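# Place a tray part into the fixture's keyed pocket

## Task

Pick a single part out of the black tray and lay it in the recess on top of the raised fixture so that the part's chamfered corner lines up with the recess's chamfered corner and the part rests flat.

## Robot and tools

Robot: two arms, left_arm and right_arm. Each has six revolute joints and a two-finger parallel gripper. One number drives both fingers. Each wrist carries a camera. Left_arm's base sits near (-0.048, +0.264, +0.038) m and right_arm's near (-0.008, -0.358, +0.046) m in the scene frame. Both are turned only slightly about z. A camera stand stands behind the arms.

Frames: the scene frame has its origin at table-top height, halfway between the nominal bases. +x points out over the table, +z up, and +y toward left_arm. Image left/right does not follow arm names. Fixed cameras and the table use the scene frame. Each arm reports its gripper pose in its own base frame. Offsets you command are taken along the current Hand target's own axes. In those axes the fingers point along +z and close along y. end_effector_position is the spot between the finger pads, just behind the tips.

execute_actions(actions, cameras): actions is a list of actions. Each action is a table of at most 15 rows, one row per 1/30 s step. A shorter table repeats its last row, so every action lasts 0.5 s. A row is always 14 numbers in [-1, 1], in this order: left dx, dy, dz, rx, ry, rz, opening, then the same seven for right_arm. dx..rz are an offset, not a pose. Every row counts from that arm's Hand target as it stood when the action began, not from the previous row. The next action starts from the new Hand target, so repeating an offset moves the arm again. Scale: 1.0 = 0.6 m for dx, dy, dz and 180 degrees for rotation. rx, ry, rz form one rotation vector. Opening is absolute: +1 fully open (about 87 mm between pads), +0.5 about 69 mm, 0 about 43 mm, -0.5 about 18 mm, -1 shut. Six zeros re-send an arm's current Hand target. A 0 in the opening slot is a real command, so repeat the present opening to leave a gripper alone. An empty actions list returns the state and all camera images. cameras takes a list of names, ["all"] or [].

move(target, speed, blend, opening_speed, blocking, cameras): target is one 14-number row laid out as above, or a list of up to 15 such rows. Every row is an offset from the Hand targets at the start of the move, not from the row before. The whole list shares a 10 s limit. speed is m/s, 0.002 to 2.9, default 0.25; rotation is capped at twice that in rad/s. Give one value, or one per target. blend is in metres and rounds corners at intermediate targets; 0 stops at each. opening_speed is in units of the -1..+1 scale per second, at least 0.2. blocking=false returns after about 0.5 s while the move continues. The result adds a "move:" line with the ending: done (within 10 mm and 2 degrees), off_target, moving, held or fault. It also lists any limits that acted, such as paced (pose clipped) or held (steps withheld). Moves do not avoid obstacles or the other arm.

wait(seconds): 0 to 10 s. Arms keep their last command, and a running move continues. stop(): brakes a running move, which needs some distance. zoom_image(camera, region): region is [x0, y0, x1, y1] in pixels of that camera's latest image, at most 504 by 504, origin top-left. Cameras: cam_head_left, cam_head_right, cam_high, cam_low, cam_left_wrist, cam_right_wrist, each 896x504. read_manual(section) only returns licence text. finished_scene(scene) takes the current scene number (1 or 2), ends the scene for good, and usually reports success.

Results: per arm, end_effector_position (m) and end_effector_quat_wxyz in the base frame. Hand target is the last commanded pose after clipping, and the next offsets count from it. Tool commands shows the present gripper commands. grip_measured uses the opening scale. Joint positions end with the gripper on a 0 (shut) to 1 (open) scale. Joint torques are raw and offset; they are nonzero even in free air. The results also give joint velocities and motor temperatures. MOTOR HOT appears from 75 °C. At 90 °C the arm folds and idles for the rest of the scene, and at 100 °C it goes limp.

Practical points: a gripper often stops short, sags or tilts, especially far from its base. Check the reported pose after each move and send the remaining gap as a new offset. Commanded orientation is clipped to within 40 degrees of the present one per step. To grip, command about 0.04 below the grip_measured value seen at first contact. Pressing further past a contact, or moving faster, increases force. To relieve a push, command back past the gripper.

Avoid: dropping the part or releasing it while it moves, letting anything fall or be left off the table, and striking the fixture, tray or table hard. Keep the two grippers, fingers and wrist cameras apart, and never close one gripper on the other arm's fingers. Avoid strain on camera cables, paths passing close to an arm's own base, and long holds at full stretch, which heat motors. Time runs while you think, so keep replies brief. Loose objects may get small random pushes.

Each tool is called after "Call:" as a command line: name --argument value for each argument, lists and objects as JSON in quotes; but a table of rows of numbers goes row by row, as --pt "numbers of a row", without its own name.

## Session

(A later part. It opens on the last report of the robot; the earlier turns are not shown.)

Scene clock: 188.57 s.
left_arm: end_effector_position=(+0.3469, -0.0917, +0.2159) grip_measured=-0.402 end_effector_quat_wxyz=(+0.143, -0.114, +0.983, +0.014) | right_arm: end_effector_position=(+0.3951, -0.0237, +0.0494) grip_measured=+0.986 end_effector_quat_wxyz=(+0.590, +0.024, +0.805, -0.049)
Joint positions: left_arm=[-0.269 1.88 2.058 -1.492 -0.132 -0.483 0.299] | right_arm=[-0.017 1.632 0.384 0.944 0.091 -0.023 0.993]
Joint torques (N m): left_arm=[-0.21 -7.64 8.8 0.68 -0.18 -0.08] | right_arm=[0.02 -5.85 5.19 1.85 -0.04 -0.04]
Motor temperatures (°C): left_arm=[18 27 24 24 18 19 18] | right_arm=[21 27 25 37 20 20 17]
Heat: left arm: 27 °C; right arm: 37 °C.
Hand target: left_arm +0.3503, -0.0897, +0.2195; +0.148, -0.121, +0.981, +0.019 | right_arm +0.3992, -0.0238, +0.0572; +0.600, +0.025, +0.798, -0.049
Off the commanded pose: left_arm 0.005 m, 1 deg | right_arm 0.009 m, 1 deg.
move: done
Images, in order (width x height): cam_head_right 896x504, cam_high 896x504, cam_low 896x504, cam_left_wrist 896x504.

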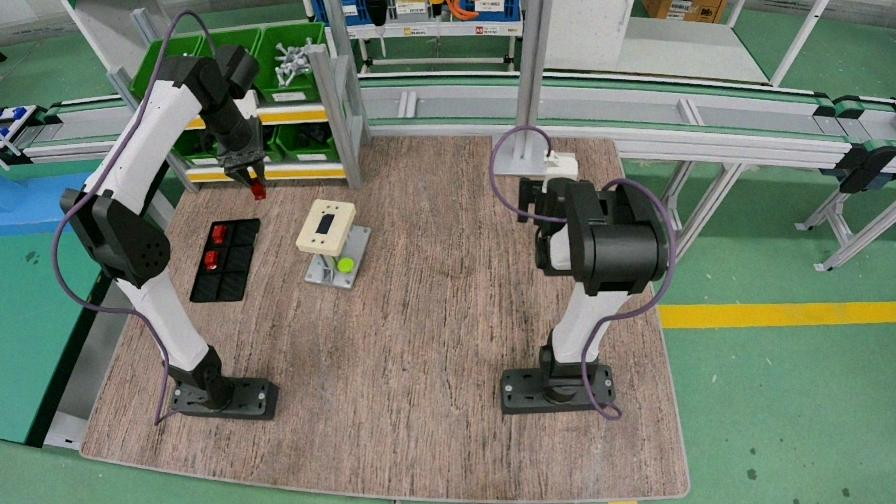

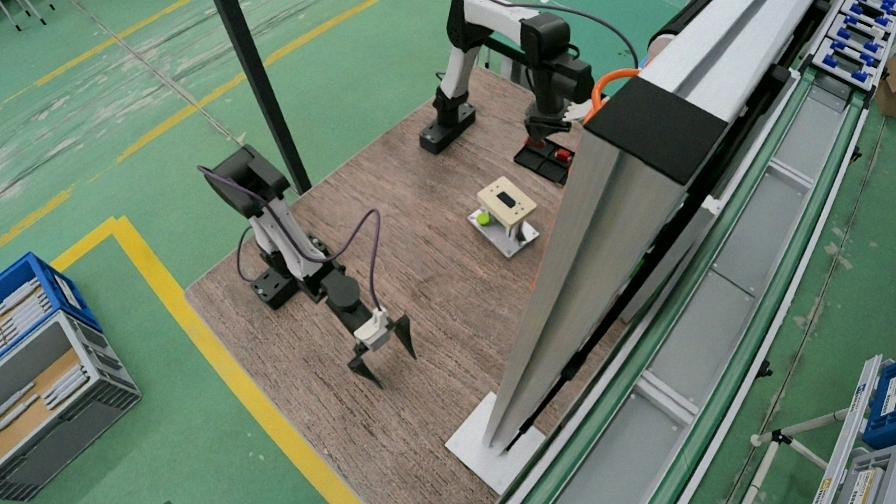

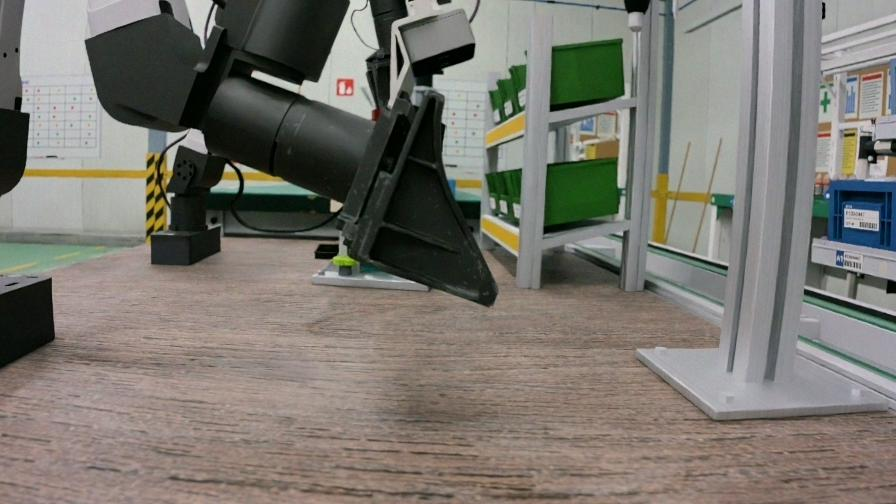

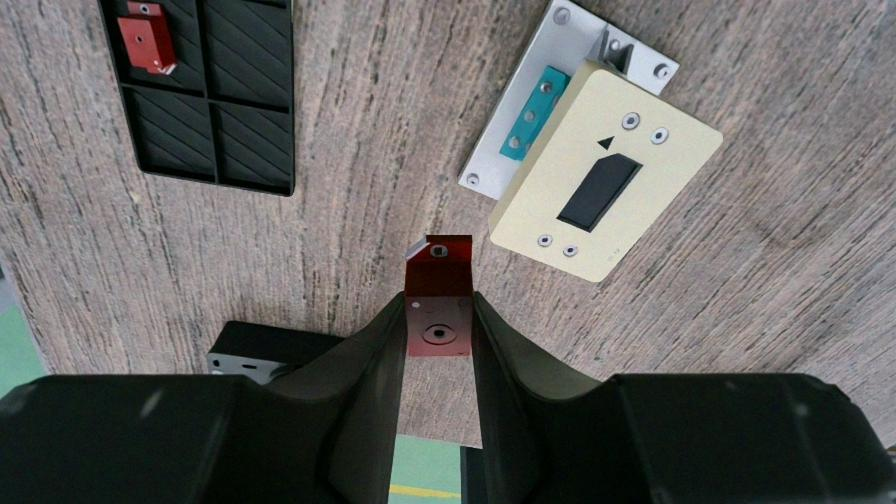

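Call:
move --target '[0.0665,-0.1588,0.0845,0.0418,0,0.1352,-0.52,0,0,0,0,0,0,1]' --speed 0.25 --cameras '["cam_left_wrist","cam_high","cam_head_left","cam_low"]'

Call:
zoom_image --camera "cam_left_wrist" --region '[300, 100, 600, 400]'

Scene clock: 222.77 s.
left_arm: end_effector_position=(+0.3454, -0.1828, +0.1612) grip_measured=-0.402 end_effector_quat_wxyz=(+0.142, +0.093, +0.985, -0.006) | right_arm: end_effector_position=(+0.3951, -0.0237, +0.0494) grip_measured=+0.986 end_effector_quat_wxyz=(+0.590, +0.024, +0.805, -0.049)
Joint positions: left_arm=[-0.501 1.946 1.92 -1.278 -0.1 -0.298 0.299] | right_arm=[-0.017 1.632 0.384 0.944 0.091 -0.023 0.993]
Joint torques (N m): left_arm=[-0.42 -8.91 6.39 1.09 0.14 0.11] | right_arm=[0.01 -5.86 5.19 1.85 -0.04 -0.04]
Heat: left arm: 28 °C; right arm: 37 °C.
Hand target: left_arm +0.3510, -0.1877, +0.1591; +0.148, +0.098, +0.984, -0.014 | right_arm +0.3992, -0.0238, +0.0572; +0.600, +0.025, +0.798, -0.049
Off the commanded pose: left_arm 0.008 m, 1 deg | right_arm 0.009 m, 1 deg.
move: done
Images, in order (width x height): cam_head_left 896x504, cam_high 896x504, cam_low 896x504, cam_left_wrist 896x504.

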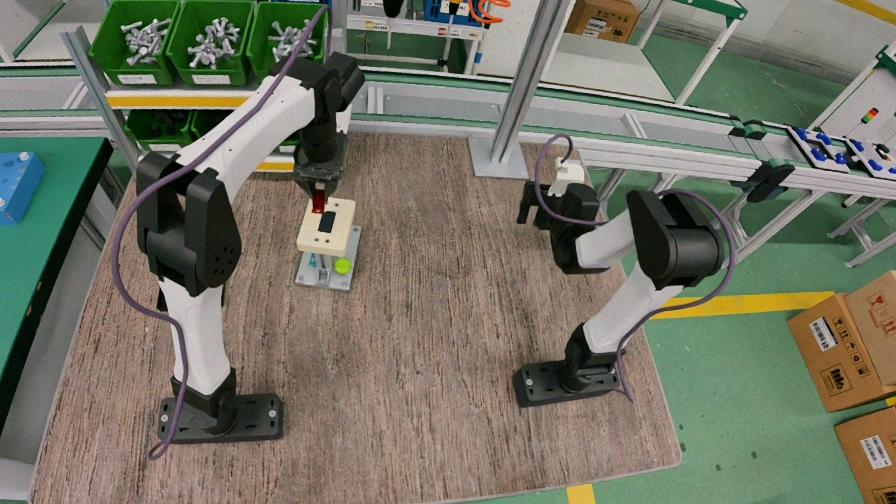

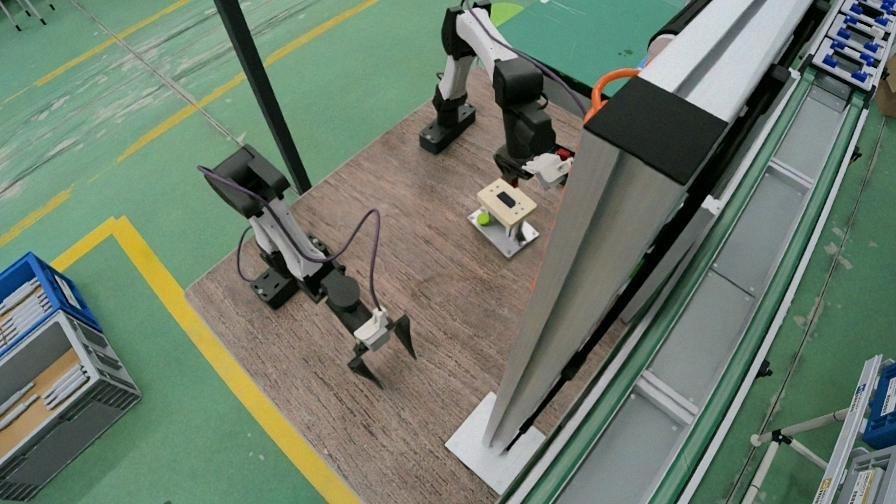

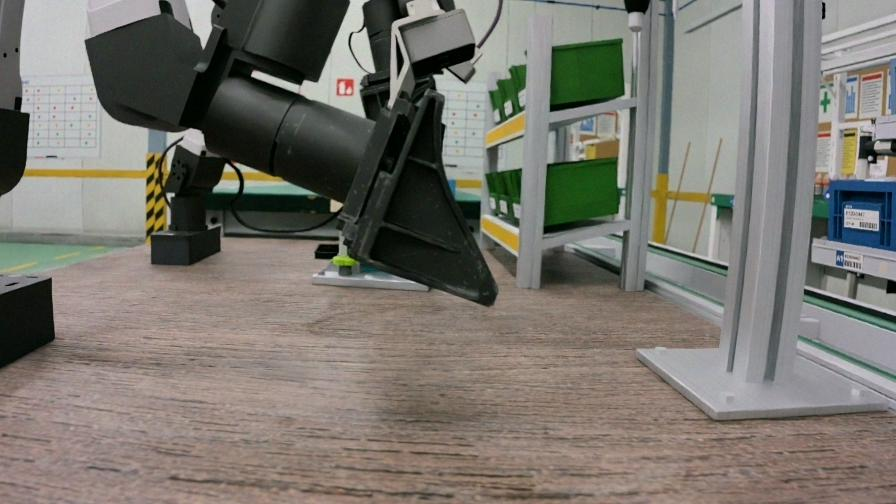

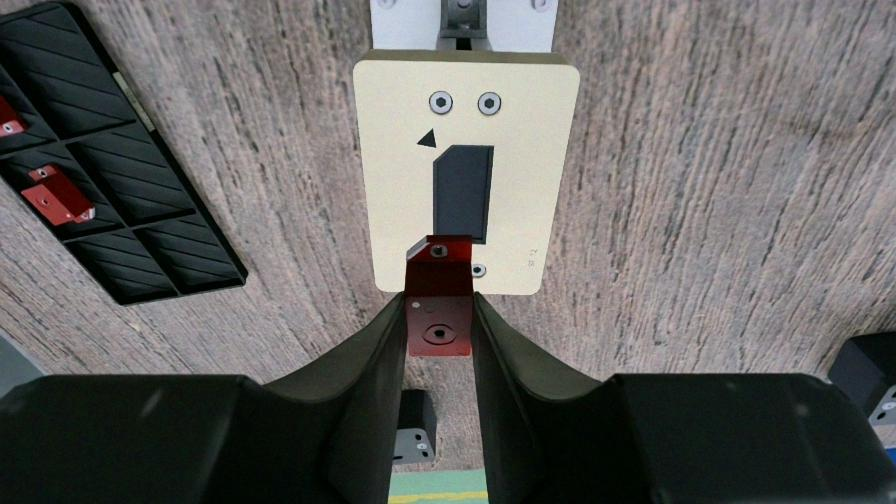

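Scaled by 1.680 from the camera's 896x504 image, which has a finer 1280x720 frame.

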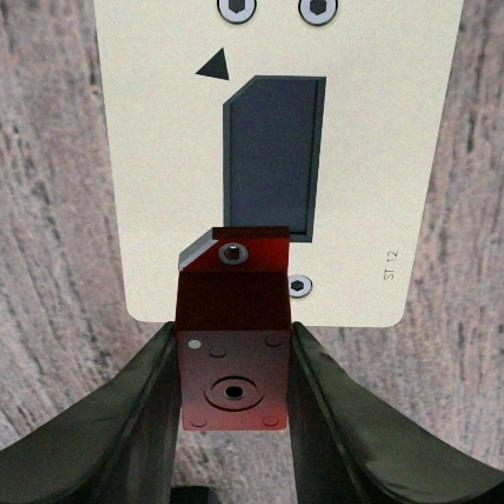

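Call:
move --target '[0.0193,-0.0147,0.0865,0.0025,0,0.008,-0.52,0,0,0,0,0,0,1]' --speed 0.12 --cameras '["cam_left_wrist"]'

Call:
zoom_image --camera "cam_left_wrist" --region '[340, 140, 540, 340]'

Scene clock: 270.60 s.
left_arm: end_effector_position=(+0.3490, -0.1906, +0.1088) grip_measured=-0.402 end_effector_quat_wxyz=(+0.142, +0.104, +0.984, -0.008) | right_arm: end_effector_position=(+0.3951, -0.0237, +0.0494) grip_measured=+0.986 end_effector_quat_wxyz=(+0.590, +0.024, +0.805, -0.049)
Joint positions: left_arm=[-0.513 1.95 1.715 -1.068 -0.098 -0.289 0.299] | right_arm=[-0.017 1.632 0.384 0.944 0.091 -0.023 0.993]
Joint torques (N m): left_arm=[-0.83 -9.02 6.54 1.09 0.14 0.11] | right_arm=[0.01 -5.85 5.19 1.85 -0.04 -0.04]
Heat: left arm: 29 °C; right arm: 38 °C.
Hand target: left_arm +0.3534, -0.1971, +0.1062; +0.148, +0.111, +0.983, -0.016 | right_arm +0.3992, -0.0238, +0.0572; +0.600, +0.025, +0.798, -0.049
Off the commanded pose: left_arm 0.008 m, 1 deg | right_arm 0.009 m, 1 deg.
move: done
Images, in order (width x height): cam_left_wrist 896x504.

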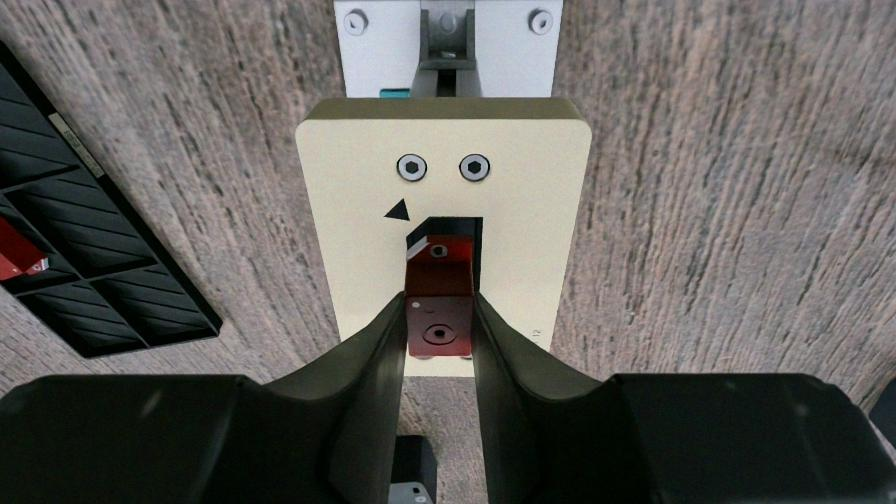

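Scaled by 2.520 from the camera's 896x504 image, which has a finer 1280x720 frame.

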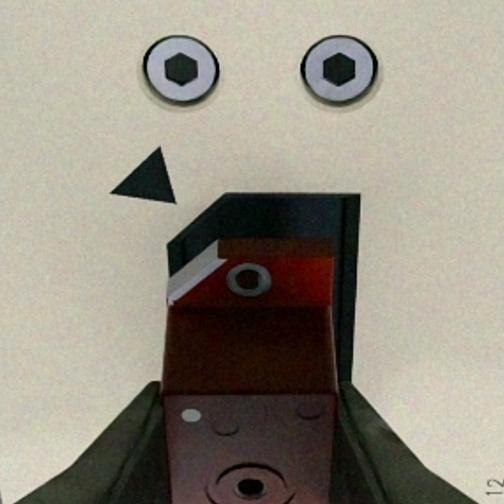

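Call:
move --target '[0.0025,-0.003,0.008,0,0,0,-0.52,0,0,0,0,0,0,1]' --speed 0.05 --cameras '["cam_left_wrist"]'

Call:
zoom_image --camera "cam_left_wrist" --region '[340, 140, 540, 340]'

Scene clock: 289.23 s.
left_arm: end_effector_position=(+0.3490, -0.1921, +0.1050) grip_measured=-0.402 end_effector_quat_wxyz=(+0.143, +0.106, +0.984, -0.009) | right_arm: end_effector_position=(+0.3951, -0.0237, +0.0494) grip_measured=+0.986 end_effector_quat_wxyz=(+0.590, +0.024, +0.805, -0.049)
Joint positions: left_arm=[-0.517 1.95 1.7 -1.05 -0.098 -0.289 0.299] | right_arm=[-0.017 1.632 0.384 0.944 0.091 -0.023 0.993]
Joint torques (N m): left_arm=[-0.96 -8.79 6.39 1.09 0.13 0.06] | right_arm=[0.01 -5.86 5.19 1.85 -0.04 -0.03]
Heat: left arm: 30 °C; right arm: 39 °C.
Hand target: left_arm +0.3530, -0.1988, +0.1011; +0.148, +0.111, +0.983, -0.016 | right_arm +0.3992, -0.0238, +0.0572; +0.600, +0.025, +0.798, -0.049
Off the commanded pose: left_arm 0.009 m, 1 deg | right_arm 0.009 m, 1 deg.
move: done
Images, in order (width x height): cam_left_wrist 896x504.

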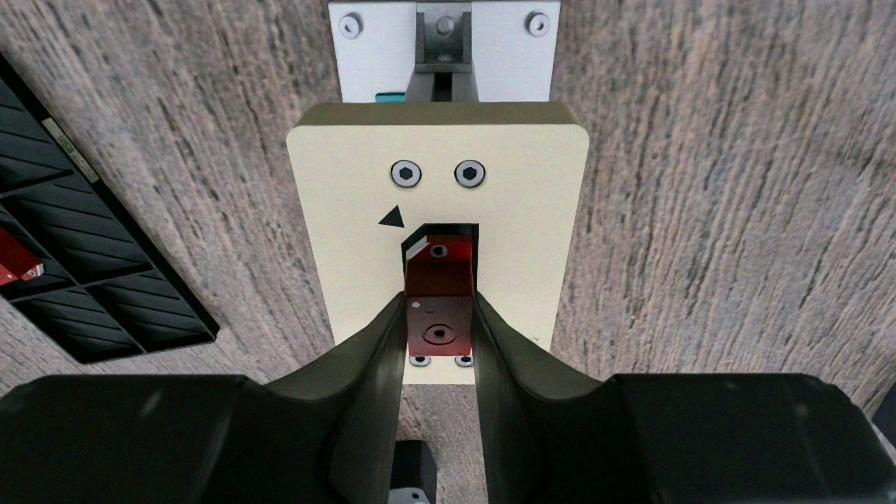

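Scaled by 2.520 from the camera's 896x504 image, which has a finer 1280x720 frame.

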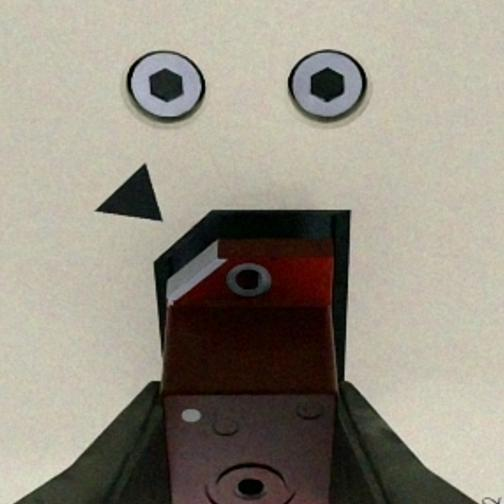

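Call:
move --target '[0.0025,0,0.008,0,0,0,-0.52,0,0,0,0,0,0,1]' --speed 0.05 --cameras '["cam_left_wrist","cam_high"]'

Call:
zoom_image --camera "cam_left_wrist" --region '[340, 140, 540, 340]'

Call:
zoom_image --camera "cam_high" --region '[450, 120, 580, 260]'

Scene clock: 299.10 s.
left_arm: end_effector_position=(+0.3485, -0.1921, +0.1017) grip_measured=-0.402 end_effector_quat_wxyz=(+0.142, +0.106, +0.984, -0.009) | right_arm: end_effector_position=(+0.3951, -0.0237, +0.0494) grip_measured=+0.986 end_effector_quat_wxyz=(+0.590, +0.024, +0.805, -0.049)
Joint positions: left_arm=[-0.517 1.95 1.687 -1.038 -0.096 -0.289 0.299] | right_arm=[-0.017 1.632 0.384 0.944 0.091 -0.023 0.993]
Joint torques (N m): left_arm=[-0.94 -8.73 5.81 1.17 0.12 0.07] | right_arm=[0.01 -5.85 5.19 1.85 -0.04 -0.04]
Heat: left arm: 31 °C; right arm: 39 °C.
Hand target: left_arm +0.3530, -0.1988, +0.0962; +0.148, +0.111, +0.983, -0.016 | right_arm +0.3992, -0.0238, +0.0572; +0.600, +0.025, +0.798, -0.049
Off the commanded pose: left_arm 0.010 m, 1 deg | right_arm 0.009 m, 1 deg.
move: done
Images, in order (width x height): cam_high 896x504, cam_left_wrist 896x504.

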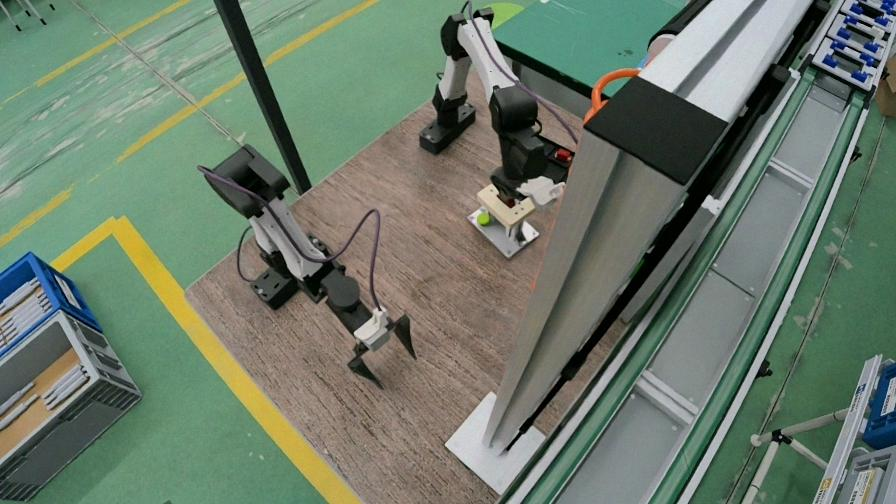

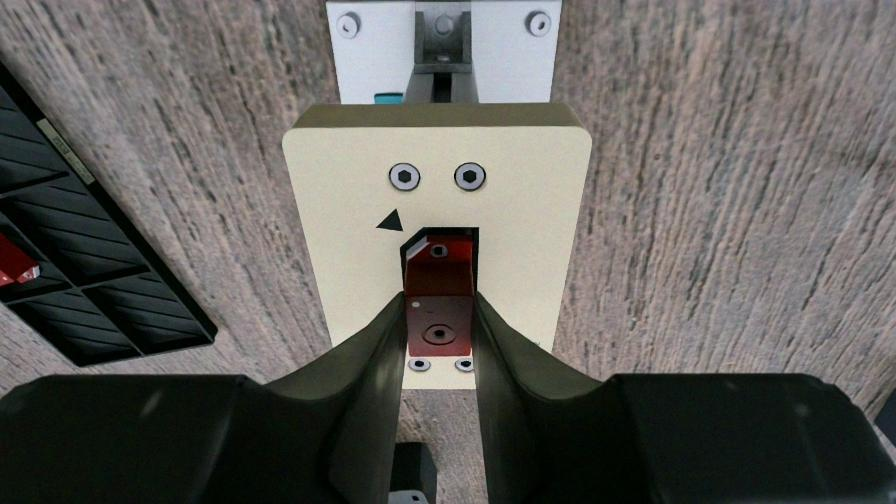

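Scaled by 2.520 from the camera's 896x504 image, which has a finer 1280x720 frame.

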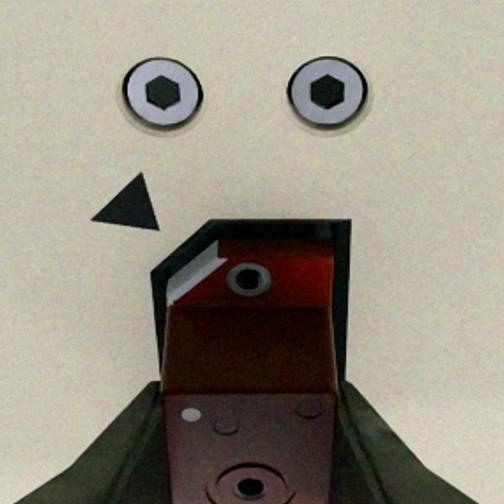

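Scaled by 3.600 from the camera's 896x504 image, which has a finer 1280x720 frame.

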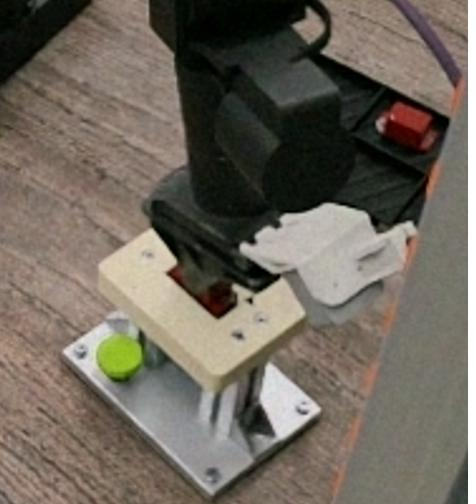

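Call:
zoom_image --camera "cam_high" --region '[475, 175, 545, 225]'

Call:
zoom_image --camera "cam_left_wrist" --region '[380, 210, 500, 390]'

Scaled by 7.200 from the camera's 896x504 image, which has a finer 1280x720 frame.

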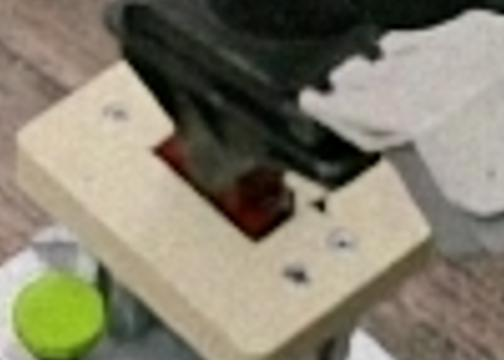

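Scaled by 2.800 from the camera's 896x504 image, which has a finer 1280x720 frame.

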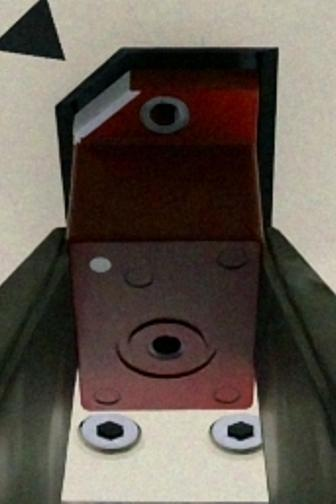

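Call:
move --target '[0.003,0,0.0095,0,0,0,-0.52,0,0,0,0,0,0,1]' --speed 0.04 --cameras '["cam_left_wrist","cam_high"]'

Call:
zoom_image --camera "cam_left_wrist" --region '[340, 140, 540, 340]'

Call:
zoom_image --camera "cam_high" --region '[475, 175, 545, 225]'

Scene clock: 309.27 s.
left_arm: end_effector_position=(+0.3494, -0.1926, +0.0994) grip_measured=-0.402 end_effector_quat_wxyz=(+0.144, +0.106, +0.984, -0.010) | right_arm: end_effector_position=(+0.3951, -0.0237, +0.0494) grip_measured=+0.986 end_effector_quat_wxyz=(+0.590, +0.024, +0.805, -0.049)
Joint positions: left_arm=[-0.517 1.95 1.678 -1.025 -0.096 -0.288 0.299] | right_arm=[-0.017 1.632 0.384 0.944 0.091 -0.023 0.993]
Joint torques (N m): left_arm=[-0.94 -8.64 4.56 1.28 0.12 0.06] | right_arm=[-0.01 -5.85 5.19 1.85 -0.04 -0.04]
Heat: left arm: 31 °C; right arm: 39 °C.
Hand target: left_arm +0.3530, -0.1988, +0.0902; +0.148, +0.111, +0.982, -0.016 | right_arm +0.3992, -0.0238, +0.0572; +0.600, +0.025, +0.798, -0.049
Off the commanded pose: left_arm 0.012 m, 1 deg | right_arm 0.009 m, 1 deg.
move: off_target (left_arm)
Images, in order (width x height): cam_high 896x504, cam_left_wrist 896x504.

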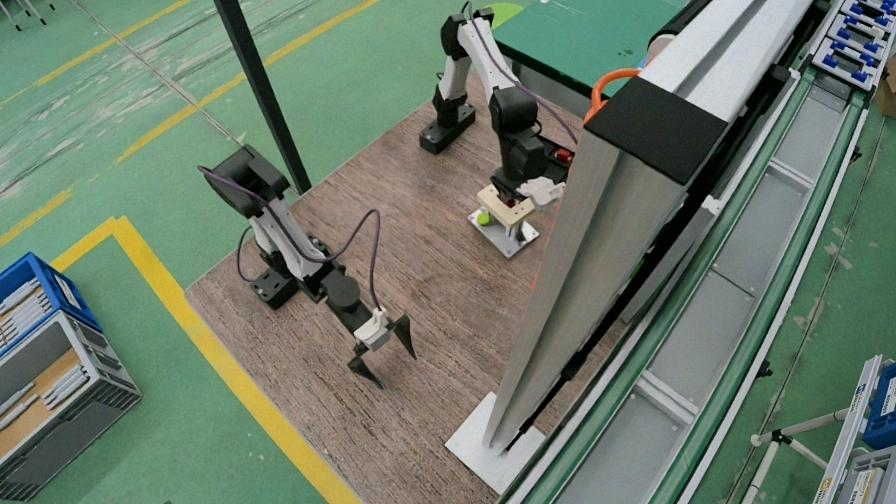

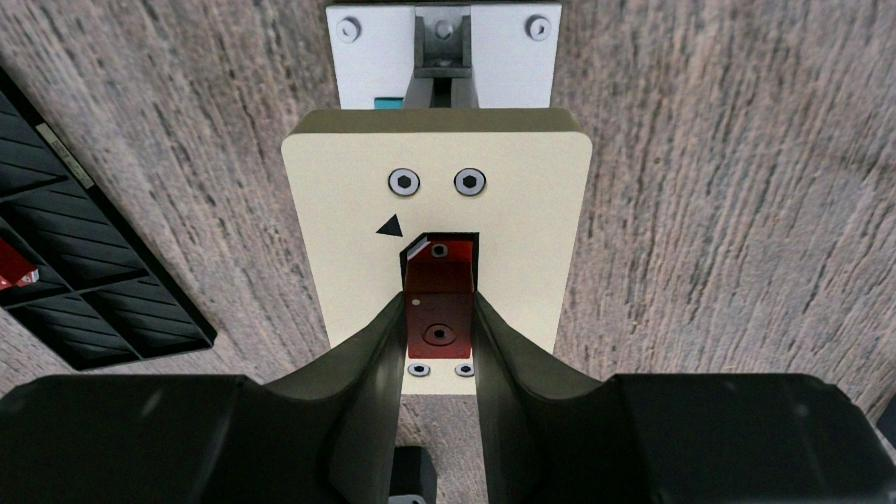

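Scaled by 2.520 from the camera's 896x504 image, which has a finer 1280x720 frame.

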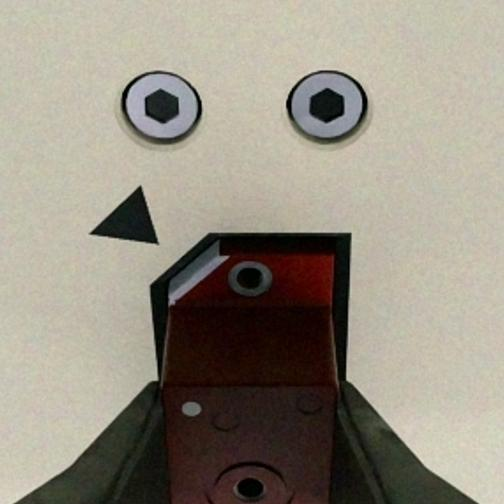

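Scaled by 7.200 from the camera's 896x504 image, which has a finer 1280x720 frame.

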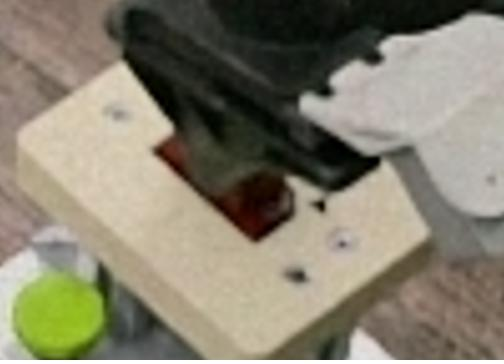

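Call:
zoom_image --camera "cam_left_wrist" --region '[395, 225, 485, 295]'

Call:
zoom_image --camera "cam_high" --region '[490, 188, 525, 213]'

Scaled by 5.600 from the camera's 896x504 image, which has a finer 1280x720 frame.

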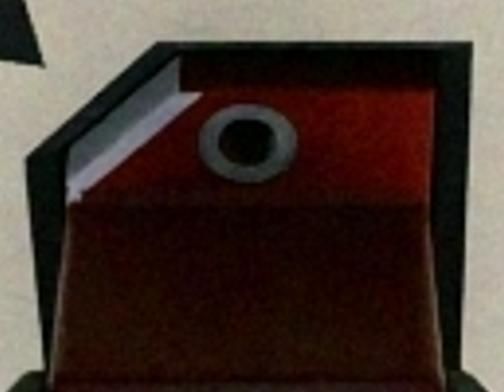

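Scaled by 14.400 from the camera's 896x504 image, which has a finer 1280x720 frame.

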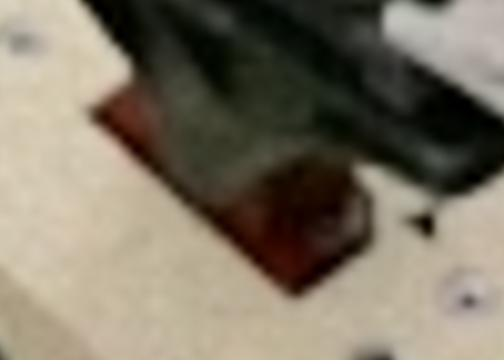

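Call:
move --target '[-0.0017,0,-0.0055,0,0,0,-0.52,0,0,0,0,0,0,1]' --speed 0.05

Call:
move --target '[0,0,0,0,0,0,-0.32,0,0,0,0,0,0,1]' --opening_speed 0.2 --cameras '["cam_left_wrist","cam_high"]'

Call:
zoom_image --camera "cam_left_wrist" --region '[340, 190, 540, 390]'

Call:
zoom_image --camera "cam_high" --region '[490, 188, 525, 213]'

Scene clock: 348.23 s.
left_arm: end_effector_position=(+0.3494, -0.1926, +0.0994) grip_measured=-0.402 end_effector_quat_wxyz=(+0.144, +0.106, +0.984, -0.010) | right_arm: end_effector_position=(+0.3951, -0.0237, +0.0494) grip_measured=+0.986 end_effector_quat_wxyz=(+0.590, +0.024, +0.805, -0.049)
Joint positions: left_arm=[-0.517 1.95 1.678 -1.025 -0.096 -0.288 0.299] | right_arm=[-0.017 1.632 0.384 0.944 0.091 -0.023 0.993]
Joint torques (N m): left_arm=[-0.95 -8.7 5.79 1.15 0.12 0.06] | right_arm=[0.01 -5.85 5.19 1.85 -0.04 -0.04]
Motor temperatures (°C): left_arm=[18 32 25 25 18 18 20] | right_arm=[21 27 26 40 20 19 17]
Heat: left arm: 32 °C; right arm: 40 °C.
Hand target: left_arm +0.3530, -0.1988, +0.0936; +0.148, +0.111, +0.982, -0.016 | right_arm +0.3992, -0.0238, +0.0572; +0.600, +0.025, +0.798, -0.049
Off the commanded pose: left_arm 0.009 m, 1 deg | right_arm 0.009 m, 1 deg.
move: done

Scene clock: 349.43 s.
left_arm: end_effector_position=(+0.3500, -0.1929, +0.0987) grip_measured=-0.320 end_effector_quat_wxyz=(+0.146, +0.106, +0.984, -0.010) | right_arm: end_effector_position=(+0.3951, -0.0237, +0.0494) grip_measured=+0.986 end_effector_quat_wxyz=(+0.590, +0.024, +0.805, -0.049)
Joint positions: left_arm=[-0.517 1.95 1.674 -1.018 -0.096 -0.288 0.34] | right_arm=[-0.017 1.632 0.384 0.944 0.091 -0.023 0.993]
Joint torques (N m): left_arm=[-0.92 -8.7 6.13 1.1 0.12 0.05] | right_arm=[0.01 -5.85 5.19 1.85 -0.04 -0.04]
Heat: left arm: 32 °C; right arm: 40 °C.
Hand target: left_arm +0.3529, -0.1988, +0.0936; +0.148, +0.111, +0.983, -0.016 | right_arm +0.3992, -0.0238, +0.0572; +0.600, +0.025, +0.798, -0.049
Off the commanded pose: left_arm 0.008 m, 1 deg | right_arm 0.009 m, 1 deg.
move: done
Images, in order (width x height): cam_high 896x504, cam_left_wrist 896x504.

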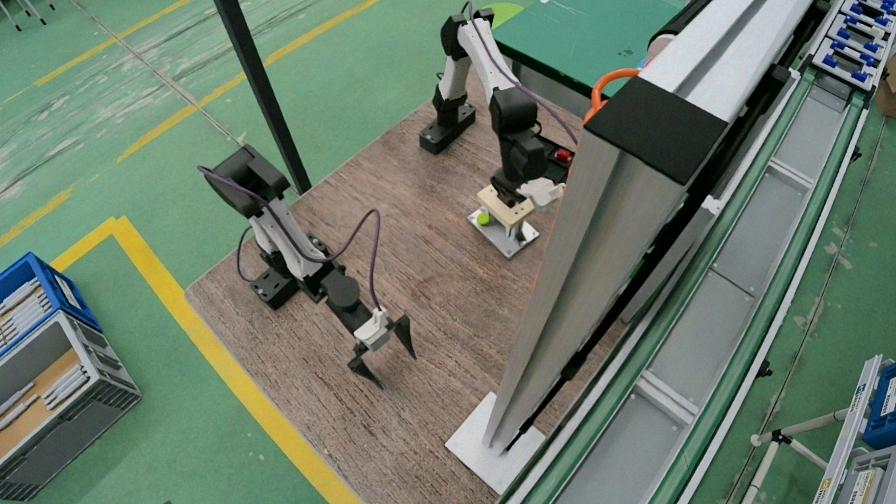

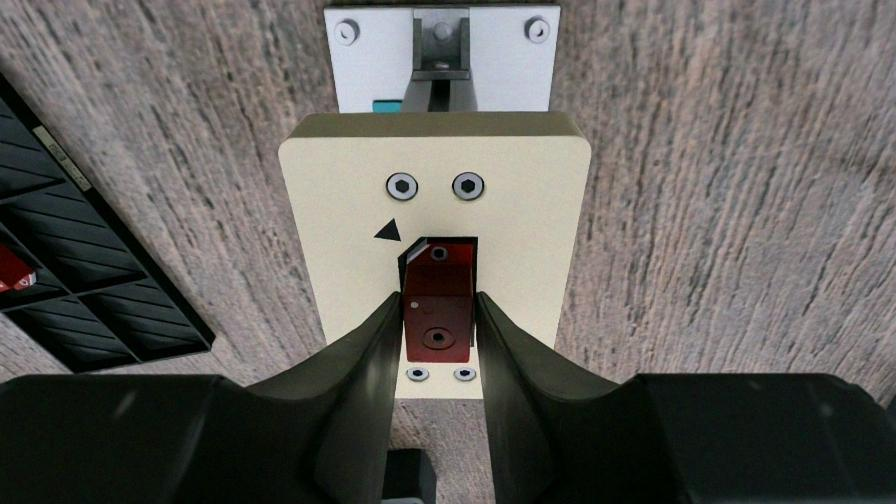

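Scaled by 2.520 from the camera's 896x504 image, which has a finer 1280x720 frame.

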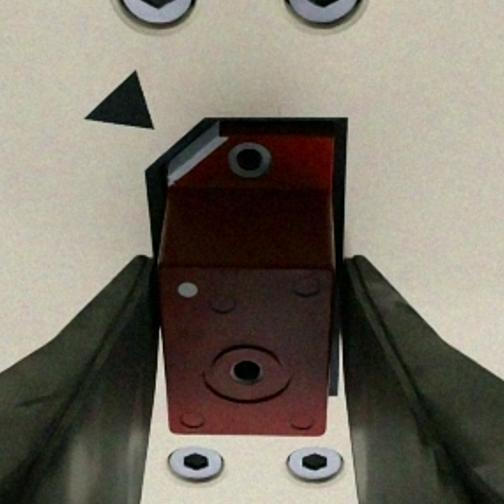

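Scaled by 14.400 from the camera's 896x504 image, which has a finer 1280x720 frame.

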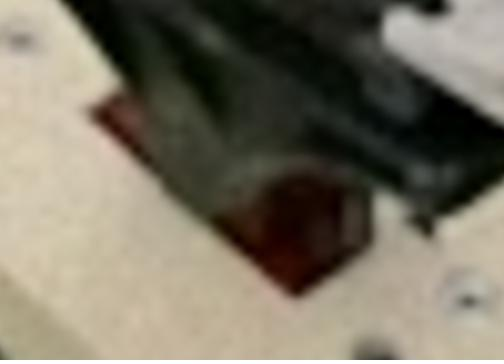

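Call:
move --pt "0 0 0 0 0 0 -0.2 0 0 0 0 0 0 1" --pt "-0.0295 0 -0.0955 0 0 0 -0.2 0 0 0 0 0 0 1" --opening_speed 0.3 --speed 0.1 --cameras '["cam_left_wrist","cam_high","cam_head_right"]'

Call:
zoom_image --camera "cam_left_wrist" --region '[380, 110, 500, 270]'

Call:
zoom_image --camera "cam_high" --region '[480, 180, 530, 220]'

Call:
zoom_image --camera "cam_head_right" --region '[290, 190, 370, 260]'

Scene clock: 377.03 s.
left_arm: end_effector_position=(+0.3526, -0.1944, +0.1522) grip_measured=-0.200 end_effector_quat_wxyz=(+0.151, +0.106, +0.983, -0.013) | right_arm: end_effector_position=(+0.3951, -0.0237, +0.0494) grip_measured=+0.986 end_effector_quat_wxyz=(+0.590, +0.024, +0.805, -0.049)
Joint positions: left_arm=[-0.517 1.966 1.908 -1.224 -0.096 -0.288 0.4] | right_arm=[-0.017 1.632 0.384 0.944 0.091 -0.023 0.993]
Joint torques (N m): left_arm=[-0.96 -8.55 8.91 0.74 0.12 0.05] | right_arm=[0.01 -5.85 5.2 1.85 -0.04 -0.04]
Heat: left arm: 32 °C; right arm: 40 °C.
Hand target: left_arm +0.3529, -0.1989, +0.1535; +0.148, +0.111, +0.983, -0.016 | right_arm +0.3992, -0.0238, +0.0572; +0.600, +0.025, +0.798, -0.049
Off the commanded pose: left_arm 0.005 m, 1 deg | right_arm 0.009 m, 1 deg.
move: done
Images, in order (width x height): cam_head_right 896x504, cam_high 896x504, cam_left_wrist 896x504.

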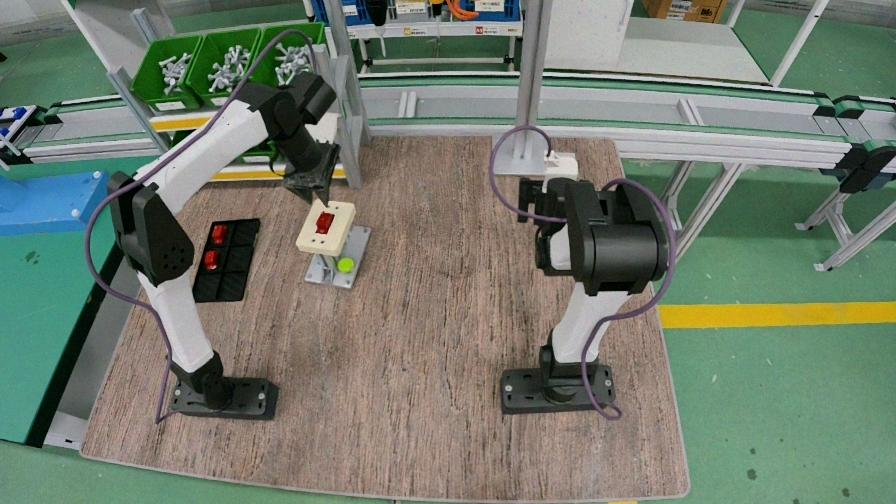

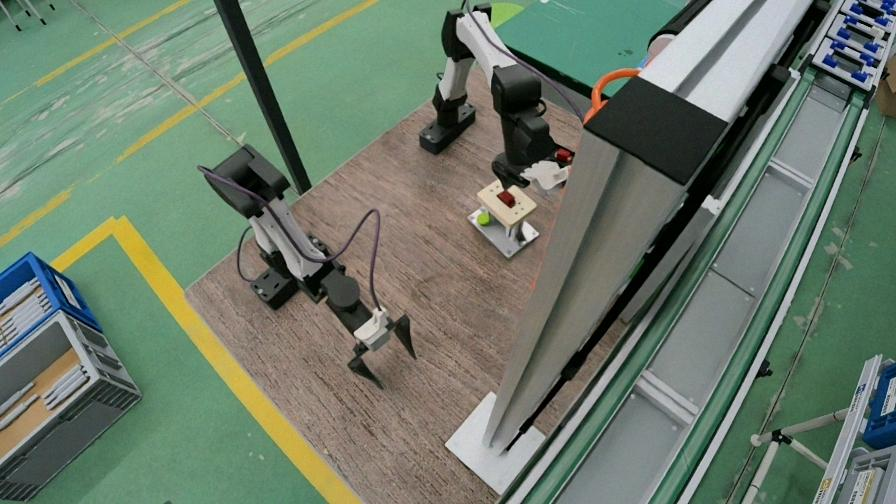

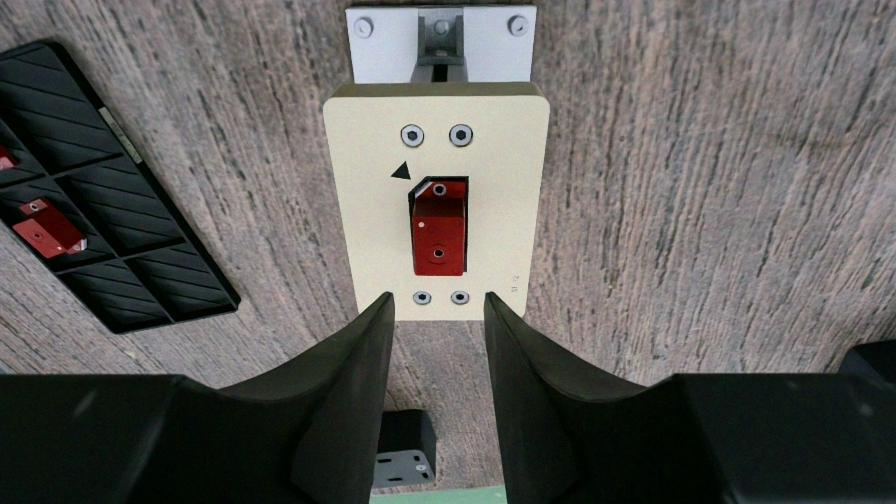

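Scaled by 3.150 from the camera's 896x504 image, which has a finer 1280x720 frame.

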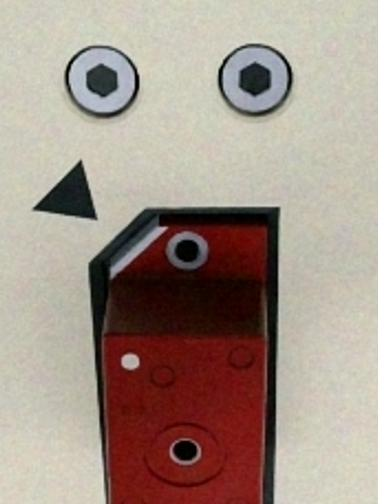

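Scaled by 10.080 from the camera's 896x504 image, which has a finer 1280x720 frame.

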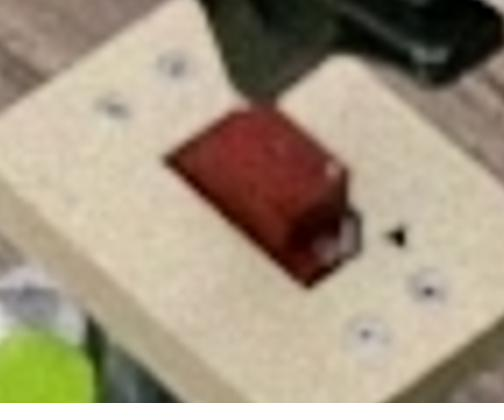

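Scaled by 6.300 from the camera's 896x504 image, which has a finer 1280x720 frame.

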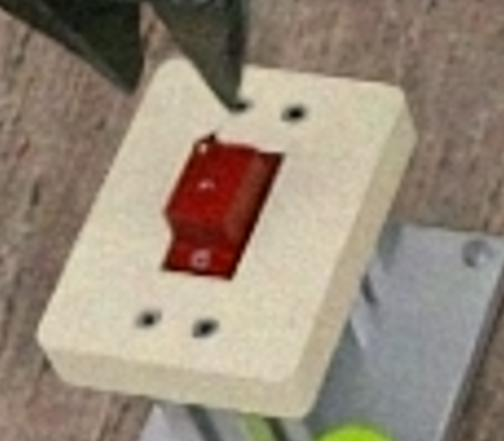

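Call:
zoom_image --camera "cam_head_right" --region '[311, 208, 341, 238]'

Call:
zoom_image --camera "cam_left_wrist" --region '[405, 170, 475, 210]'

Call:
zoom_image --camera "cam_left_wrist" --region '[400, 170, 480, 290]'

Scaled by 16.800 from the camera's 896x504 image, which has a finer 1280x720 frame.

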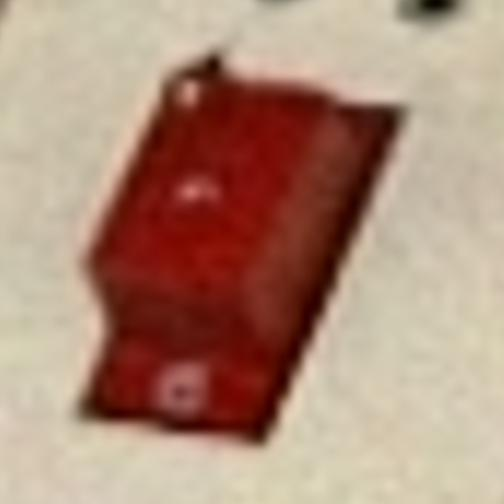

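Scaled by 7.200 from the camera's 896x504 image, which has a finer 1280x720 frame.

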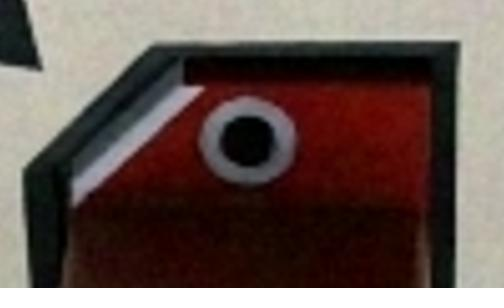

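Scaled by 4.200 from the camera's 896x504 image, which has a finer 1280x720 frame.

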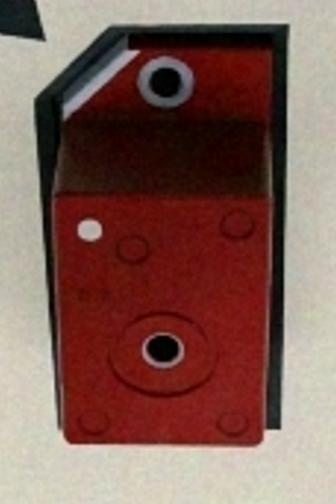

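Call:
finished_scene --scene 1

The scene is finished: the task was done.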